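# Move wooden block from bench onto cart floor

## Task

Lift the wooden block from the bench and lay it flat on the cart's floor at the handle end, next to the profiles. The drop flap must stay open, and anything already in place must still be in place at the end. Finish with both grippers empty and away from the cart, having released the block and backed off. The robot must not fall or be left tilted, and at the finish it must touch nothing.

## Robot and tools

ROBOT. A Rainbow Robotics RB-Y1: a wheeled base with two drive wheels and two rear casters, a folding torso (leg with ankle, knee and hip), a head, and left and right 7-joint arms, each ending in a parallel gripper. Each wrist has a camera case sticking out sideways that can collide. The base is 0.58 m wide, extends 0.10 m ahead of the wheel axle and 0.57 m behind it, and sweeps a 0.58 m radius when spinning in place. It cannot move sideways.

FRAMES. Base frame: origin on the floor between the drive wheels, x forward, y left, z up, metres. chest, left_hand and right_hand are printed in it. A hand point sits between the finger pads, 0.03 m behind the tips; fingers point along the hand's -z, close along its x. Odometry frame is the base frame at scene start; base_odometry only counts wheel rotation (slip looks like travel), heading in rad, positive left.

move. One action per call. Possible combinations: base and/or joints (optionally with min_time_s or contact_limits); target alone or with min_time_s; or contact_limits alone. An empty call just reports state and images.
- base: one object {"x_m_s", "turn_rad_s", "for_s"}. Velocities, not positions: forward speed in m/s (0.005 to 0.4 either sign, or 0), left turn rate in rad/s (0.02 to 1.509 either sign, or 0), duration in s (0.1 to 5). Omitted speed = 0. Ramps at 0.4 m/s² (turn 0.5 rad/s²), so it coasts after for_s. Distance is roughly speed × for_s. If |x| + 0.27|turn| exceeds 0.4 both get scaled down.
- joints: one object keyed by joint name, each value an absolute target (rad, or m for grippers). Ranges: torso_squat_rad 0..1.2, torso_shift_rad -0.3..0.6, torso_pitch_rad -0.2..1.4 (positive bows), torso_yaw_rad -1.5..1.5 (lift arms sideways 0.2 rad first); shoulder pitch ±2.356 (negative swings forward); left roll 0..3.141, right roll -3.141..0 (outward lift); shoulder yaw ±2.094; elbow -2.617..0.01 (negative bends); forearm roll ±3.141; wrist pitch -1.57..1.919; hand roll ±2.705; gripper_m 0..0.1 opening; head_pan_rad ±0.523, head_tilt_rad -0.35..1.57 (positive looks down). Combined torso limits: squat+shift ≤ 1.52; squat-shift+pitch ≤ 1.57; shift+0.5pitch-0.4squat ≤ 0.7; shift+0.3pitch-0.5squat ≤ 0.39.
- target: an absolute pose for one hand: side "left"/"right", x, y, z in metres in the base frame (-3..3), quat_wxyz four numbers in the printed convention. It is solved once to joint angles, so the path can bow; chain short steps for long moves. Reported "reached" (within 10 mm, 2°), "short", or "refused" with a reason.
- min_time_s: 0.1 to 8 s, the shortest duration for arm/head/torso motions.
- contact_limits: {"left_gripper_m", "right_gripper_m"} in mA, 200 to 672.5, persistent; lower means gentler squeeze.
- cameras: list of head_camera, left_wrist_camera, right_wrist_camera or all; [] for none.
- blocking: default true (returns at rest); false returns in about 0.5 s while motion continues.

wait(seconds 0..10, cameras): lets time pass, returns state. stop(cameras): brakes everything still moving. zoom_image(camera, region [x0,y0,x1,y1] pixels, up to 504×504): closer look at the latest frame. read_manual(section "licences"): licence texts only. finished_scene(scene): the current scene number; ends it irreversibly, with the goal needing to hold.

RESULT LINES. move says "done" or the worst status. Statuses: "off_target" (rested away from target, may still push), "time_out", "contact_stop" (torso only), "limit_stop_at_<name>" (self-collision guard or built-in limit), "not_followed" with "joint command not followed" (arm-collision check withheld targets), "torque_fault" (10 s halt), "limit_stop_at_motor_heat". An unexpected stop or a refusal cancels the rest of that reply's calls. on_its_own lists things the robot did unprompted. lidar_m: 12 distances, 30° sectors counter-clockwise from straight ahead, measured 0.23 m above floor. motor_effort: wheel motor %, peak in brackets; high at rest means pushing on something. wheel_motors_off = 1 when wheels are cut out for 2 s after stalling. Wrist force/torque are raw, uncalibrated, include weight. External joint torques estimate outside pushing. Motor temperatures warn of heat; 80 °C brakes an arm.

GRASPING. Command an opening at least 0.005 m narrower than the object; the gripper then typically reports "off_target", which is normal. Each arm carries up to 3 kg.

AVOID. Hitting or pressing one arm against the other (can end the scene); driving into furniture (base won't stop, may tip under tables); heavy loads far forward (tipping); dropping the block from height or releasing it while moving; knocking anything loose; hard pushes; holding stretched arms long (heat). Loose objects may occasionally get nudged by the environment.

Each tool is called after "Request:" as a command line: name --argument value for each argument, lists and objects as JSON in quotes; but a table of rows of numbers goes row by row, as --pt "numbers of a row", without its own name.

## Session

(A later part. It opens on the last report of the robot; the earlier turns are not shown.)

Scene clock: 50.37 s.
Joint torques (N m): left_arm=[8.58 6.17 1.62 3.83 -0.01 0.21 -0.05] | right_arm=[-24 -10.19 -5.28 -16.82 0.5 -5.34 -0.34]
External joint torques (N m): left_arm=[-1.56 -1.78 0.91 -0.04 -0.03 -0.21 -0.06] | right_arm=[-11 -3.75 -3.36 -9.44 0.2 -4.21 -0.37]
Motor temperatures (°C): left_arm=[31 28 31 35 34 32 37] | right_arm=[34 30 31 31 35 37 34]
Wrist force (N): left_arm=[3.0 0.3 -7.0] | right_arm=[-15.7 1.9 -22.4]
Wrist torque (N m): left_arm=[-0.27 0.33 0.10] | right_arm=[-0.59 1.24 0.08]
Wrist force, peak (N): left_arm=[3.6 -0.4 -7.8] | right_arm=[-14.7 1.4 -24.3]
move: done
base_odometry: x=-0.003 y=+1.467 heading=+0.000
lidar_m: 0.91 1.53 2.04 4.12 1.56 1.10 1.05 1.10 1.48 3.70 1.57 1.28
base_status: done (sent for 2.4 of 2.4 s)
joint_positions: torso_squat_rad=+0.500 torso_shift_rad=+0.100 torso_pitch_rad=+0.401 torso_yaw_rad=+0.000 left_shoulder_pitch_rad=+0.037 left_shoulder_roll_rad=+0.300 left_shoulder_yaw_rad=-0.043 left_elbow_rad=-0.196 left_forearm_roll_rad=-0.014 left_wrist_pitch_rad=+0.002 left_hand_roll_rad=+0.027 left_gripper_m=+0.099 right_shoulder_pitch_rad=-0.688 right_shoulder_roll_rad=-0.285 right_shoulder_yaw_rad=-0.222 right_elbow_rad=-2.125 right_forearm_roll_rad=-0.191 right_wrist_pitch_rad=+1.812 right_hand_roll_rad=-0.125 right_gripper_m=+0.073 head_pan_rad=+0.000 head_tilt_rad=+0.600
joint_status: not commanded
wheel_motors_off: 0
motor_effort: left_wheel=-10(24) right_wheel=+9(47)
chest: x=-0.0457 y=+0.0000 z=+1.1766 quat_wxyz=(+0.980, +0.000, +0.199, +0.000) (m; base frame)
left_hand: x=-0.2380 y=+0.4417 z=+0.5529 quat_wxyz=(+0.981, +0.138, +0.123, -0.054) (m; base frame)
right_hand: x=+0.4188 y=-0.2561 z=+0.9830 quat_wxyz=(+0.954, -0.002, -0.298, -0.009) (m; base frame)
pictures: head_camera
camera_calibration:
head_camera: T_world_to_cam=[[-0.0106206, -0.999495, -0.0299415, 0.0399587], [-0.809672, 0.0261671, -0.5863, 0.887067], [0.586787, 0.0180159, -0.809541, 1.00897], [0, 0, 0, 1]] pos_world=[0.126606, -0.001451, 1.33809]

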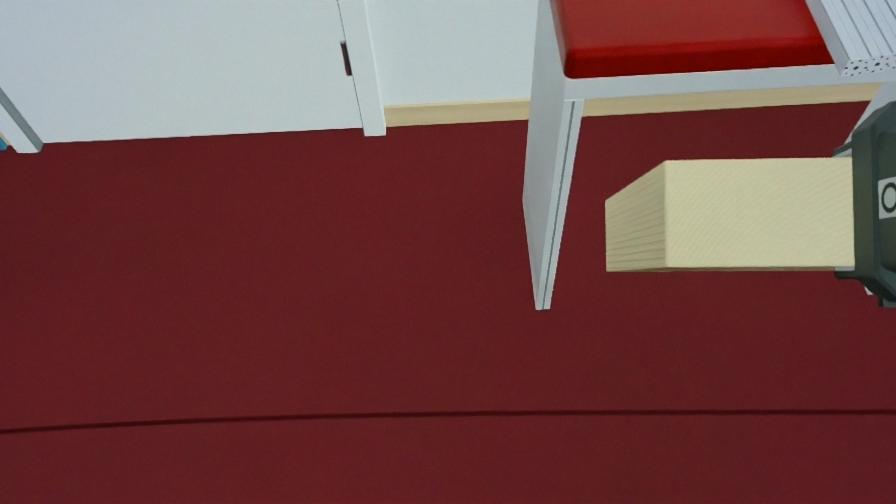

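Request:
move --base '{"turn_rad_s": -0.8, "for_s": 1.675}' --joints '{"right_shoulder_pitch_rad":-1.01,"right_shoulder_roll_rad":-0.878,"right_shoulder_yaw_rad":0.153,"right_elbow_rad":-1.69,"right_forearm_roll_rad":-0.91,"right_wrist_pitch_rad":1.919,"right_hand_roll_rad":-0.522}' --min_time_s 2.5 --cameras '["head_camera"]'

Request:
move --base '{"x_m_s": 0.4, "for_s": 4.9}' --joints '{"torso_shift_rad":0.3,"torso_pitch_rad":0.7,"right_shoulder_pitch_rad":-1.854,"right_shoulder_roll_rad":-1.434,"right_shoulder_yaw_rad":0.96,"right_elbow_rad":-1.983,"right_forearm_roll_rad":-1.742,"right_wrist_pitch_rad":1.614,"right_hand_roll_rad":-0.303}' --min_time_s 4 --cameras '["head_camera"]'

Scene clock: 57.13 s.
Joint torques (N m): left_arm=[8.75 6.03 1.37 3.86 -0.05 0.19 0.09] | right_arm=[-28.39 -16.91 -11.47 -8.96 0.36 -1.33 -0.39]
External joint torques (N m): left_arm=[-1.39 -1.91 0.66 -0.01 -0.08 -0.23 0.07] | right_arm=[-11.49 -4.87 -3.94 -4.12 0.01 -1.02 -0.4]
Motor temperatures (°C): left_arm=[31 28 31 35 34 32 37] | right_arm=[34 30 31 31 35 37 34]
Wrist force (N): left_arm=[2.4 0.1 -7.1] | right_arm=[-4.2 2.5 -26.6]
Wrist torque (N m): left_arm=[-0.26 0.29 0.06] | right_arm=[-0.50 0.45 -0.01]
Wrist force, peak (N): left_arm=[2.6 -0.1 -8.3] | right_arm=[-5.8 1.4 -27.4]
move: done
base_odometry: x=-0.003 y=+1.467 heading=-1.333
lidar_m: 1.66 1.28 0.90 1.49 1.68 2.76 2.43 1.29 1.08 1.07 1.19 1.92
base_status: done (sent for 1.67 of 1.67 s)
joint_positions: torso_squat_rad=+0.500 torso_shift_rad=+0.100 torso_pitch_rad=+0.401 torso_yaw_rad=+0.000 left_shoulder_pitch_rad=+0.037 left_shoulder_roll_rad=+0.300 left_shoulder_yaw_rad=-0.043 left_elbow_rad=-0.196 left_forearm_roll_rad=-0.014 left_wrist_pitch_rad=+0.002 left_hand_roll_rad=+0.027 left_gripper_m=+0.099 right_shoulder_pitch_rad=-1.007 right_shoulder_roll_rad=-0.877 right_shoulder_yaw_rad=+0.154 right_elbow_rad=-1.689 right_forearm_roll_rad=-0.910 right_wrist_pitch_rad=+1.919 right_hand_roll_rad=-0.522 right_gripper_m=+0.074 head_pan_rad=+0.000 head_tilt_rad=+0.600
joint_status: all done
wheel_motors_off: 0
motor_effort: left_wheel=+15(44) right_wheel=+0(42)
chest: x=-0.0457 y=-0.0001 z=+1.1766 quat_wxyz=(+0.980, +0.000, +0.199, +0.000) (m; base frame)
left_hand: x=-0.2380 y=+0.4417 z=+0.5529 quat_wxyz=(+0.981, +0.138, +0.123, -0.054) (m; base frame)
right_hand: x=+0.4186 y=-0.2800 z=+0.9970 quat_wxyz=(+0.996, +0.001, -0.084, +0.000) (m; base frame)
pictures: head_camera
camera_calibration:
head_camera: T_world_to_cam=[[-0.0106206, -0.999495, -0.0299415, 0.0399587], [-0.809672, 0.0261671, -0.5863, 0.887067], [0.586787, 0.0180159, -0.809541, 1.00897], [0, 0, 0, 1]] pos_world=[0.126606, -0.001451, 1.33809]

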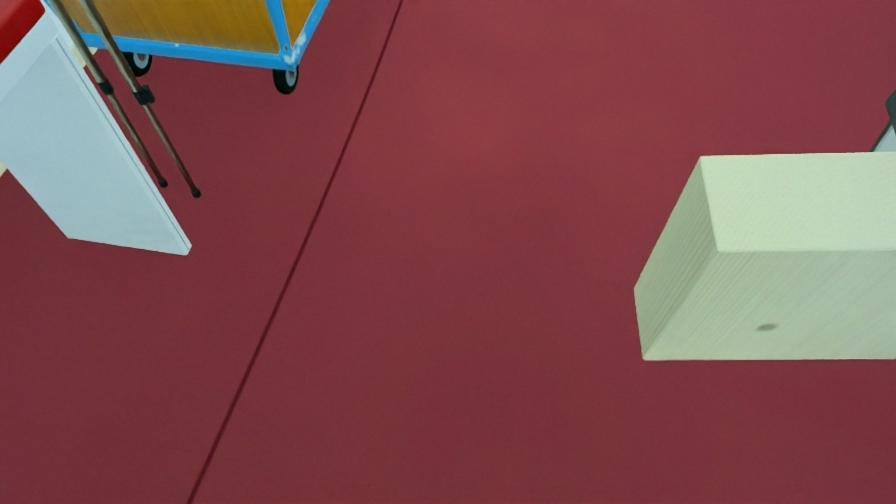

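Scene clock: 71.80 s.
Joint torques (N m): left_arm=[16.2 5.54 1.95 6.15 -0.4 0.62 -0.3] | right_arm=[-22.14 -10.19 -14.75 0.92 -0.68 -0.11 0.13]
External joint torques (N m): left_arm=[-1.75 -1.05 1.37 -0.64 -0.41 -0.38 -0.33] | right_arm=[-7.13 -1.96 -4.99 0.44 -0.72 -0.01 0.13]
External joint torques when the fault began: left_arm=[-71.3 15.89 0.3 -40.97 -4.11 -19.86 -3.3]
Motor temperatures (°C): left_arm=[31 28 31 35 34 32 37] | right_arm=[35 30 31 31 35 37 34]
Wrist force (N): left_arm=[4.6 -1.0 -5.9] | right_arm=[0.4 -0.8 -26.3]
Wrist torque (N m): left_arm=[-0.12 0.43 0.06] | right_arm=[-0.32 0.04 -0.07]
Wrist force, peak (N): left_arm=[-89.9 -54.9 -162.9] | right_arm=[9.2 -1.7 -30.9]
move: torque_fault
TORQUE FAULT: left_elbow_rad reached its load limit. The robot stopped for 10 seconds, dropped its targets and accepts commands again. The stop added 9.0 s to the call.
base_odometry: x=+0.400 y=-0.196 heading=-1.330
lidar_m: 0.91 0.54 0.46 1.16 0.84 1.57 3.18 1.68 1.42 1.40 1.56 2.54
base_status: torque_fault (sent for 4.67 of 4.9 s)
joint_positions: torso_squat_rad=+0.500 torso_shift_rad=+0.300 torso_pitch_rad=+0.701 torso_yaw_rad=+0.000 left_shoulder_pitch_rad=+0.044 left_shoulder_roll_rad=+0.298 left_shoulder_yaw_rad=-0.043 left_elbow_rad=-0.190 left_forearm_roll_rad=-0.013 left_wrist_pitch_rad=+0.004 left_hand_roll_rad=+0.028 left_gripper_m=+0.099 right_shoulder_pitch_rad=-1.852 right_shoulder_roll_rad=-1.433 right_shoulder_yaw_rad=+0.961 right_elbow_rad=-1.983 right_forearm_roll_rad=-1.742 right_wrist_pitch_rad=+1.614 right_hand_roll_rad=-0.303 right_gripper_m=+0.074 head_pan_rad=+0.000 head_tilt_rad=+0.600
joint_status: all done
wheel_motors_off: 0
motor_effort: left_wheel=+0(100) right_wheel=+0(100)
chest: x=+0.1533 y=+0.0000 z=+1.1038 quat_wxyz=(+0.939, +0.000, +0.343, +0.000) (m; base frame)
left_hand: x=-0.2220 y=+0.4407 z=+0.5694 quat_wxyz=(+0.950, +0.128, +0.275, -0.072) (m; base frame)
right_hand: x=+0.5290 y=-0.1905 z=+0.9685 quat_wxyz=(+0.923, +0.048, +0.022, +0.382) (m; base frame)
pictures: head_camera
camera_calibration:
head_camera: T_world_to_cam=[[-0.0188961, -0.999498, -0.025436, 0.0362634], [-0.946774, 0.0260644, -0.320842, 0.733534], [0.321344, 0.0180194, -0.946791, 1.02542], [0, 0, 0, 1]] pos_world=[0.365665, -0.00135132, 1.20713]

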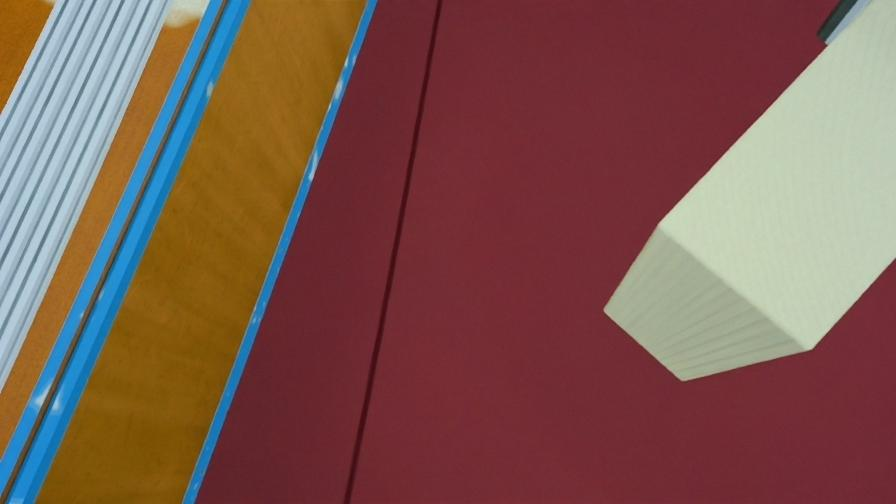

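Request:
move --joints '{"left_shoulder_roll_rad":0.03,"head_pan_rad":0.52,"head_tilt_rad":0.75}' --min_time_s 2 --cameras '["head_camera","left_wrist_camera"]'

Scene clock: 79.50 s.
Joint torques (N m): left_arm=[15.51 -0.29 1.56 6.05 -0.33 0.42 -0.29] | right_arm=[-22.02 -10.57 -14.82 0.95 -0.73 -0.19 0.07]
External joint torques (N m): left_arm=[-1.47 -1.25 1.47 -0.62 -0.32 -0.54 -0.32] | right_arm=[-7 -2.35 -5.06 0.47 -0.78 -0.1 0.07]
Motor temperatures (°C): left_arm=[31 28 31 35 34 32 37] | right_arm=[35 30 32 30 35 36 34]
Wrist force (N): left_arm=[4.4 -0.1 -6.2] | right_arm=[0.5 -0.5 -25.9]
Wrist torque (N m): left_arm=[-0.11 0.38 0.07] | right_arm=[-0.38 0.06 -0.11]
Wrist force, peak (N): left_arm=[5.3 -1.1 -7.1] | right_arm=[0.0 -0.3 -26.9]
move: done
base_odometry: x=+0.400 y=-0.196 heading=-1.330
lidar_m: 0.90 0.53 0.46 1.16 0.82 1.57 3.18 1.70 1.41 1.40 1.55 2.54
base_status: not commanded
joint_positions: torso_squat_rad=+0.500 torso_shift_rad=+0.300 torso_pitch_rad=+0.701 torso_yaw_rad=+0.000 left_shoulder_pitch_rad=+0.044 left_shoulder_roll_rad=+0.030 left_shoulder_yaw_rad=-0.043 left_elbow_rad=-0.190 left_forearm_roll_rad=-0.013 left_wrist_pitch_rad=+0.004 left_hand_roll_rad=+0.028 left_gripper_m=+0.099 right_shoulder_pitch_rad=-1.852 right_shoulder_roll_rad=-1.433 right_shoulder_yaw_rad=+0.961 right_elbow_rad=-1.983 right_forearm_roll_rad=-1.742 right_wrist_pitch_rad=+1.614 right_hand_roll_rad=-0.303 right_gripper_m=+0.074 head_pan_rad=+0.520 head_tilt_rad=+0.750
joint_status: all done
wheel_motors_off: 0
motor_effort: left_wheel=+1(2) right_wheel=+1(2)
chest: x=+0.1533 y=+0.0000 z=+1.1038 quat_wxyz=(+0.939, +0.000, +0.343, +0.000) (m; base frame)
left_hand: x=-0.2414 y=+0.2401 z=+0.5437 quat_wxyz=(+0.961, +0.009, +0.275, -0.012) (m; base frame)
right_hand: x=+0.5290 y=-0.1905 z=+0.9685 quat_wxyz=(+0.923, +0.048, +0.022, +0.382) (m; base frame)
pictures: head_camera, left_wrist_camera
camera_calibration:
head_camera: T_world_to_cam=[[0.357296, -0.868788, -0.342851, 0.318108], [-0.929472, -0.294677, -0.221919, 0.605468], [0.0917701, 0.397961, -0.912801, 1.05181], [0, 0, 0, 1]] pos_world=[0.352582, 0.0362043, 1.20352]
left_wrist_camera: T_world_to_cam=[[0.844098, 0.00816969, -0.536127, 0.492737], [0.240834, -0.899125, 0.365476, 0.104421], [-0.479059, -0.437615, -0.760917, 0.475599], [0, 0, 0, 1]] pos_world=[-0.213226, 0.297992, 0.587898]

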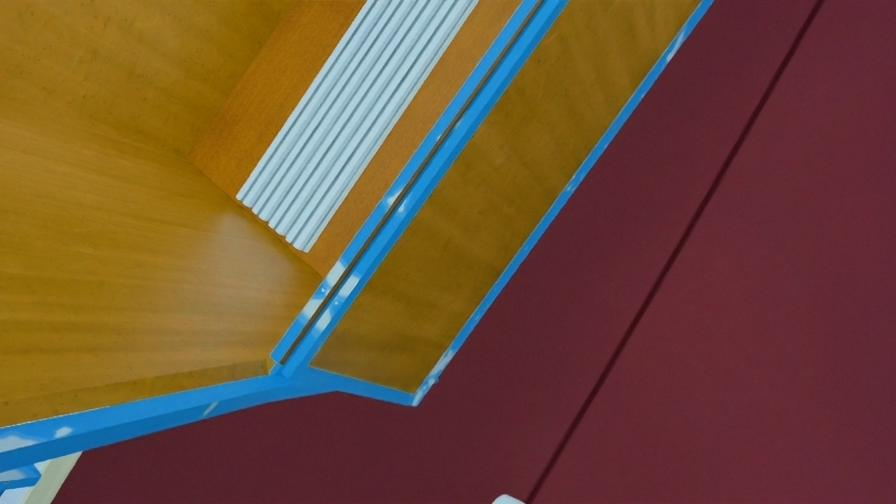

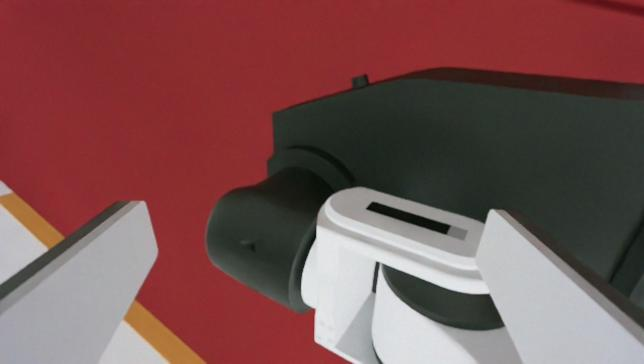

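Request:
move --base '{"turn_rad_s": -0.2, "for_s": 1.14}' --cameras '[]'

Request:
move --base '{"x_m_s": 0.25, "for_s": 2.76}' --joints '{"head_pan_rad":0,"head_tilt_rad":0.6}' --cameras '[]'

Request:
move --base '{"turn_rad_s": 0.6, "for_s": 3.824}' --cameras '["head_camera"]'

Scene clock: 88.07 s.
Joint torques (N m): left_arm=[15.43 -0.11 1.6 6.04 -0.37 0.58 -0.33] | right_arm=[-21.96 -10.47 -14.8 0.97 -0.7 -0.25 0.23]
External joint torques (N m): left_arm=[-1.55 -1.07 1.5 -0.63 -0.36 -0.39 -0.36] | right_arm=[-6.95 -2.25 -5.04 0.49 -0.75 -0.15 0.23]
Motor temperatures (°C): left_arm=[31 28 31 35 34 32 37] | right_arm=[35 30 32 30 35 36 34]
Wrist force (N): left_arm=[4.6 0.2 -6.4] | right_arm=[0.2 -1.0 -25.9]
Wrist torque (N m): left_arm=[-0.17 0.40 0.06] | right_arm=[-0.33 0.05 -0.11]
Wrist force, peak (N): left_arm=[5.8 0.4 -7.5] | right_arm=[-0.1 0.1 -26.9]
move: done
base_odometry: x=+0.400 y=-0.196 heading=-1.556
lidar_m: 4.91 0.62 0.47 0.45 0.84 0.84 4.18 2.05 1.49 1.41 1.43 1.93
base_status: done (sent for 1.13 of 1.13 s)
joint_positions: torso_squat_rad=+0.500 torso_shift_rad=+0.300 torso_pitch_rad=+0.701 torso_yaw_rad=+0.000 left_shoulder_pitch_rad=+0.044 left_shoulder_roll_rad=+0.030 left_shoulder_yaw_rad=-0.043 left_elbow_rad=-0.190 left_forearm_roll_rad=-0.013 left_wrist_pitch_rad=+0.004 left_hand_roll_rad=+0.028 left_gripper_m=+0.099 right_shoulder_pitch_rad=-1.852 right_shoulder_roll_rad=-1.433 right_shoulder_yaw_rad=+0.961 right_elbow_rad=-1.983 right_forearm_roll_rad=-1.742 right_wrist_pitch_rad=+1.614 right_hand_roll_rad=-0.303 right_gripper_m=+0.074 head_pan_rad=+0.520 head_tilt_rad=+0.750
joint_status: not commanded
wheel_motors_off: 0
motor_effort: left_wheel=+7(27) right_wheel=-12(33)
chest: x=+0.1533 y=+0.0000 z=+1.1038 quat_wxyz=(+0.939, +0.000, +0.343, +0.000) (m; base frame)
left_hand: x=-0.2414 y=+0.2401 z=+0.5437 quat_wxyz=(+0.961, +0.009, +0.275, -0.012) (m; base frame)
right_hand: x=+0.5290 y=-0.1905 z=+0.9685 quat_wxyz=(+0.923, +0.048, +0.022, +0.382) (m; base frame)
pictures: none
No camera images: "cameras" was empty.

Scene clock: 91.80 s.
Joint torques (N m): left_arm=[16.1 0 1.34 6.27 -0.37 0.59 -0.26] | right_arm=[-22.17 -10.42 -14.78 0.76 -0.78 -0.16 0.09]
External joint torques (N m): left_arm=[-0.88 -0.96 1.25 -0.4 -0.36 -0.38 -0.29] | right_arm=[-7.16 -2.19 -5.02 0.28 -0.82 -0.06 0.09]
Motor temperatures (°C): left_arm=[31 28 31 35 34 32 37] | right_arm=[35 30 32 30 35 36 34]
Wrist force (N): left_arm=[5.3 0.5 -6.7] | right_arm=[0.1 -0.1 -26.2]
Wrist torque (N m): left_arm=[-0.17 0.53 0.03] | right_arm=[-0.37 0.03 -0.09]
Wrist force, peak (N): left_arm=[5.3 1.5 -7.6] | right_arm=[2.0 -2.5 -27.2]
move: done
base_odometry: x=+0.410 y=-0.887 heading=-1.556
lidar_m: 4.81 0.57 0.43 0.42 0.44 0.64 2.23 2.02 1.46 1.37 1.41 1.88
base_status: done (sent for 2.77 of 2.77 s)
joint_positions: torso_squat_rad=+0.500 torso_shift_rad=+0.300 torso_pitch_rad=+0.701 torso_yaw_rad=+0.000 left_shoulder_pitch_rad=+0.044 left_shoulder_roll_rad=+0.030 left_shoulder_yaw_rad=-0.043 left_elbow_rad=-0.190 left_forearm_roll_rad=-0.013 left_wrist_pitch_rad=+0.004 left_hand_roll_rad=+0.028 left_gripper_m=+0.099 right_shoulder_pitch_rad=-1.852 right_shoulder_roll_rad=-1.433 right_shoulder_yaw_rad=+0.961 right_elbow_rad=-1.983 right_forearm_roll_rad=-1.742 right_wrist_pitch_rad=+1.614 right_hand_roll_rad=-0.303 right_gripper_m=+0.074 head_pan_rad=+0.000 head_tilt_rad=+0.600
joint_status: all done
wheel_motors_off: 0
motor_effort: left_wheel=+3(40) right_wheel=-2(23)
chest: x=+0.1534 y=+0.0000 z=+1.1038 quat_wxyz=(+0.939, +0.000, +0.343, +0.000) (m; base frame)
left_hand: x=-0.2414 y=+0.2401 z=+0.5436 quat_wxyz=(+0.961, +0.009, +0.275, -0.012) (m; base frame)
right_hand: x=+0.5291 y=-0.1905 z=+0.9684 quat_wxyz=(+0.923, +0.048, +0.022, +0.382) (m; base frame)
pictures: none
No camera images: "cameras" was empty.

Scene clock: 97.17 s.
Joint torques (N m): left_arm=[16.09 -0.03 1.55 6.47 -0.33 0.57 -0.25] | right_arm=[-22.15 -10.05 -14.98 0.93 -0.76 -0.05 0.16]
External joint torques (N m): left_arm=[-0.89 -0.99 1.45 -0.21 -0.32 -0.39 -0.27] | right_arm=[-7.13 -1.83 -5.22 0.45 -0.8 0.05 0.16]
Motor temperatures (°C): left_arm=[31 28 31 35 34 32 37] | right_arm=[35 30 32 30 35 36 34]
Wrist force (N): left_arm=[4.9 0.7 -6.4] | right_arm=[0.3 -1.3 -26.2]
Wrist torque (N m): left_arm=[-0.20 0.44 0.04] | right_arm=[-0.38 0.04 -0.09]
Wrist force, peak (N): left_arm=[5.6 0.5 -7.1] | right_arm=[0.3 -0.2 -26.9]
move: done
base_odometry: x=+0.410 y=-0.887 heading=+0.743
lidar_m: 0.50 1.42 3.16 1.65 1.38 1.37 1.53 2.47 2.76 0.50 0.41 0.42
base_status: done (sent for 3.83 of 3.83 s)
joint_positions: torso_squat_rad=+0.500 torso_shift_rad=+0.300 torso_pitch_rad=+0.701 torso_yaw_rad=+0.000 left_shoulder_pitch_rad=+0.044 left_shoulder_roll_rad=+0.030 left_shoulder_yaw_rad=-0.043 left_elbow_rad=-0.190 left_forearm_roll_rad=-0.013 left_wrist_pitch_rad=+0.004 left_hand_roll_rad=+0.028 left_gripper_m=+0.099 right_shoulder_pitch_rad=-1.852 right_shoulder_roll_rad=-1.433 right_shoulder_yaw_rad=+0.961 right_elbow_rad=-1.983 right_forearm_roll_rad=-1.742 right_wrist_pitch_rad=+1.614 right_hand_roll_rad=-0.303 right_gripper_m=+0.074 head_pan_rad=+0.000 head_tilt_rad=+0.600
joint_status: not commanded
wheel_motors_off: 0
motor_effort: left_wheel=-6(32) right_wheel=+14(33)
chest: x=+0.1534 y=+0.0000 z=+1.1038 quat_wxyz=(+0.939, +0.000, +0.343, +0.000) (m; base frame)
left_hand: x=-0.2414 y=+0.2401 z=+0.5436 quat_wxyz=(+0.961, +0.009, +0.275, -0.012) (m; base frame)
right_hand: x=+0.5290 y=-0.1905 z=+0.9684 quat_wxyz=(+0.923, +0.048, +0.022, +0.382) (m; base frame)
pictures: head_camera
camera_calibration:
head_camera: T_world_to_cam=[[-0.0188986, -0.999498, -0.025431, 0.0362577], [-0.946814, 0.0260629, -0.320723, 0.733467], [0.321225, 0.0180172, -0.946832, 1.02538], [0, 0, 0, 1]] pos_world=[0.365765, -0.00135132, 1.20703]

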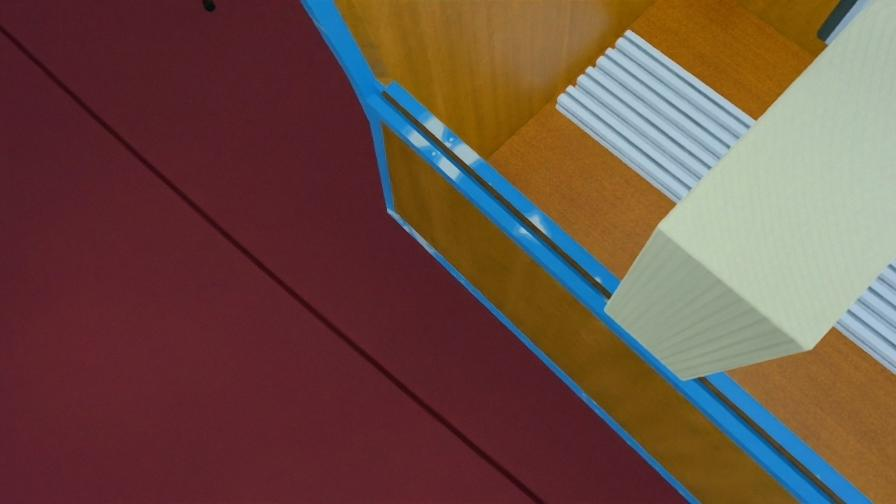

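Request:
move --base '{"x_m_s": 0.15, "for_s": 1.1}' --cameras '["head_camera"]'

Scene clock: 100.63 s.
Joint torques (N m): left_arm=[15.68 0.07 1.37 6.38 -0.4 0.65 -0.27] | right_arm=[-22.15 -10.16 -14.76 0.82 -0.81 -0.1 0.15]
External joint torques (N m): left_arm=[-1.3 -0.88 1.27 -0.29 -0.39 -0.31 -0.3] | right_arm=[-7.14 -1.93 -5 0.34 -0.86 0 0.15]
Motor temperatures (°C): left_arm=[31 28 31 35 34 32 37] | right_arm=[35 30 32 30 35 36 34]
Wrist force (N): left_arm=[4.8 0.5 -6.6] | right_arm=[0.3 0.1 -26.6]
Wrist torque (N m): left_arm=[-0.18 0.45 0.15] | right_arm=[-0.24 0.07 -0.12]
Wrist force, peak (N): left_arm=[5.9 0.2 -7.1] | right_arm=[0.8 -1.4 -27.3]
move: done
base_odometry: x=+0.532 y=-0.775 heading=+0.743
lidar_m: 0.36 1.26 3.43 1.81 1.49 1.48 1.67 2.73 0.63 0.37 0.30 0.30
base_status: done (sent for 1.1 of 1.1 s)
joint_positions: torso_squat_rad=+0.500 torso_shift_rad=+0.300 torso_pitch_rad=+0.701 torso_yaw_rad=+0.000 left_shoulder_pitch_rad=+0.044 left_shoulder_roll_rad=+0.030 left_shoulder_yaw_rad=-0.043 left_elbow_rad=-0.190 left_forearm_roll_rad=-0.013 left_wrist_pitch_rad=+0.004 left_hand_roll_rad=+0.028 left_gripper_m=+0.099 right_shoulder_pitch_rad=-1.852 right_shoulder_roll_rad=-1.433 right_shoulder_yaw_rad=+0.961 right_elbow_rad=-1.983 right_forearm_roll_rad=-1.742 right_wrist_pitch_rad=+1.614 right_hand_roll_rad=-0.303 right_gripper_m=+0.074 head_pan_rad=+0.000 head_tilt_rad=+0.600
joint_status: not commanded
wheel_motors_off: 0
motor_effort: left_wheel=-2(22) right_wheel=+1(43)
chest: x=+0.1534 y=+0.0000 z=+1.1038 quat_wxyz=(+0.939, +0.000, +0.343, +0.000) (m; base frame)
left_hand: x=-0.2414 y=+0.2401 z=+0.5436 quat_wxyz=(+0.961, +0.009, +0.275, -0.012) (m; base frame)
right_hand: x=+0.5290 y=-0.1905 z=+0.9684 quat_wxyz=(+0.923, +0.048, +0.022, +0.382) (m; base frame)
pictures: head_camera
camera_calibration:
head_camera: T_world_to_cam=[[-0.0188996, -0.999498, -0.0254313, 0.0362591], [-0.946814, 0.0260639, -0.320723, 0.733405], [0.321225, 0.0180172, -0.946832, 1.02551], [0, 0, 0, 1]] pos_world=[0.365665, -0.00135131, 1.20713]

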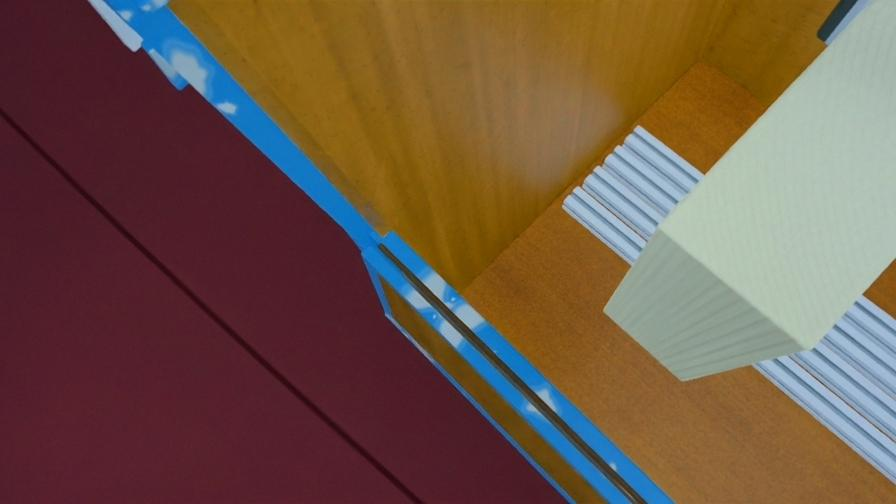

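Request:
move --target '{"side":"right","x":0.62,"y":-0.131,"z":0.93,"quat_wxyz":[0.9121,0.1282,0.0541,0.3853]}' --min_time_s 1.8 --cameras '["head_camera"]'

Scene clock: 114.60 s.
Joint torques (N m): left_arm=[15.79 -0.06 1.4 6.4 -0.47 0.7 -0.31] | right_arm=[-31.95 -9.59 -13.51 -1.46 -2.17 0.25 0.03]
External joint torques (N m): left_arm=[-1.2 -1.02 1.3 -0.27 -0.46 -0.26 -0.33] | right_arm=[-10.7 -1.35 -4.28 -0.26 -1.87 0.29 0.03]
Motor temperatures (°C): left_arm=[31 28 31 35 34 32 37] | right_arm=[35 30 32 30 35 36 34]
Wrist force (N): left_arm=[4.5 0.6 -6.6] | right_arm=[0.5 -4.9 -24.7]
Wrist torque (N m): left_arm=[-0.23 0.42 0.08] | right_arm=[-0.78 0.08 -0.08]
Wrist force, peak (N): left_arm=[5.6 -0.4 -7.3] | right_arm=[0.8 -0.3 -27.0]
move: done
base_odometry: x=+0.532 y=-0.775 heading=+0.743
lidar_m: 0.36 1.27 3.44 1.81 1.50 1.49 1.67 2.73 0.64 0.37 0.30 0.30
base_status: not commanded
joint_positions: torso_squat_rad=+0.500 torso_shift_rad=+0.300 torso_pitch_rad=+0.701 torso_yaw_rad=+0.000 left_shoulder_pitch_rad=+0.044 left_shoulder_roll_rad=+0.030 left_shoulder_yaw_rad=-0.043 left_elbow_rad=-0.190 left_forearm_roll_rad=-0.013 left_wrist_pitch_rad=+0.004 left_hand_roll_rad=+0.028 left_gripper_m=+0.099 right_shoulder_pitch_rad=-1.929 right_shoulder_roll_rad=-1.023 right_shoulder_yaw_rad=+1.027 right_elbow_rad=-1.289 right_forearm_roll_rad=-1.714 right_wrist_pitch_rad=+1.649 right_hand_roll_rad=+0.018 right_gripper_m=+0.074 head_pan_rad=+0.000 head_tilt_rad=+0.600
joint_status: all done
wheel_motors_off: 0
motor_effort: left_wheel=-3(3) right_wheel=+2(5)
chest: x=+0.1534 y=+0.0000 z=+1.1038 quat_wxyz=(+0.939, +0.000, +0.343, +0.000) (m; base frame)
left_hand: x=-0.2414 y=+0.2401 z=+0.5436 quat_wxyz=(+0.961, +0.009, +0.275, -0.012) (m; base frame)
right_hand: x=+0.6193 y=-0.1315 z=+0.9286 quat_wxyz=(+0.912, +0.128, +0.055, +0.385) (m; base frame)
right_hand_status: reached (checked arc, planned for 1.8 s): 2 mm and 0.2 deg off.
pictures: head_camera
camera_calibration:
head_camera: T_world_to_cam=[[-0.0188996, -0.999498, -0.0254313, 0.0362591], [-0.946814, 0.0260639, -0.320723, 0.733405], [0.321225, 0.0180172, -0.946832, 1.02551], [0, 0, 0, 1]] pos_world=[0.365665, -0.00135131, 1.20713]

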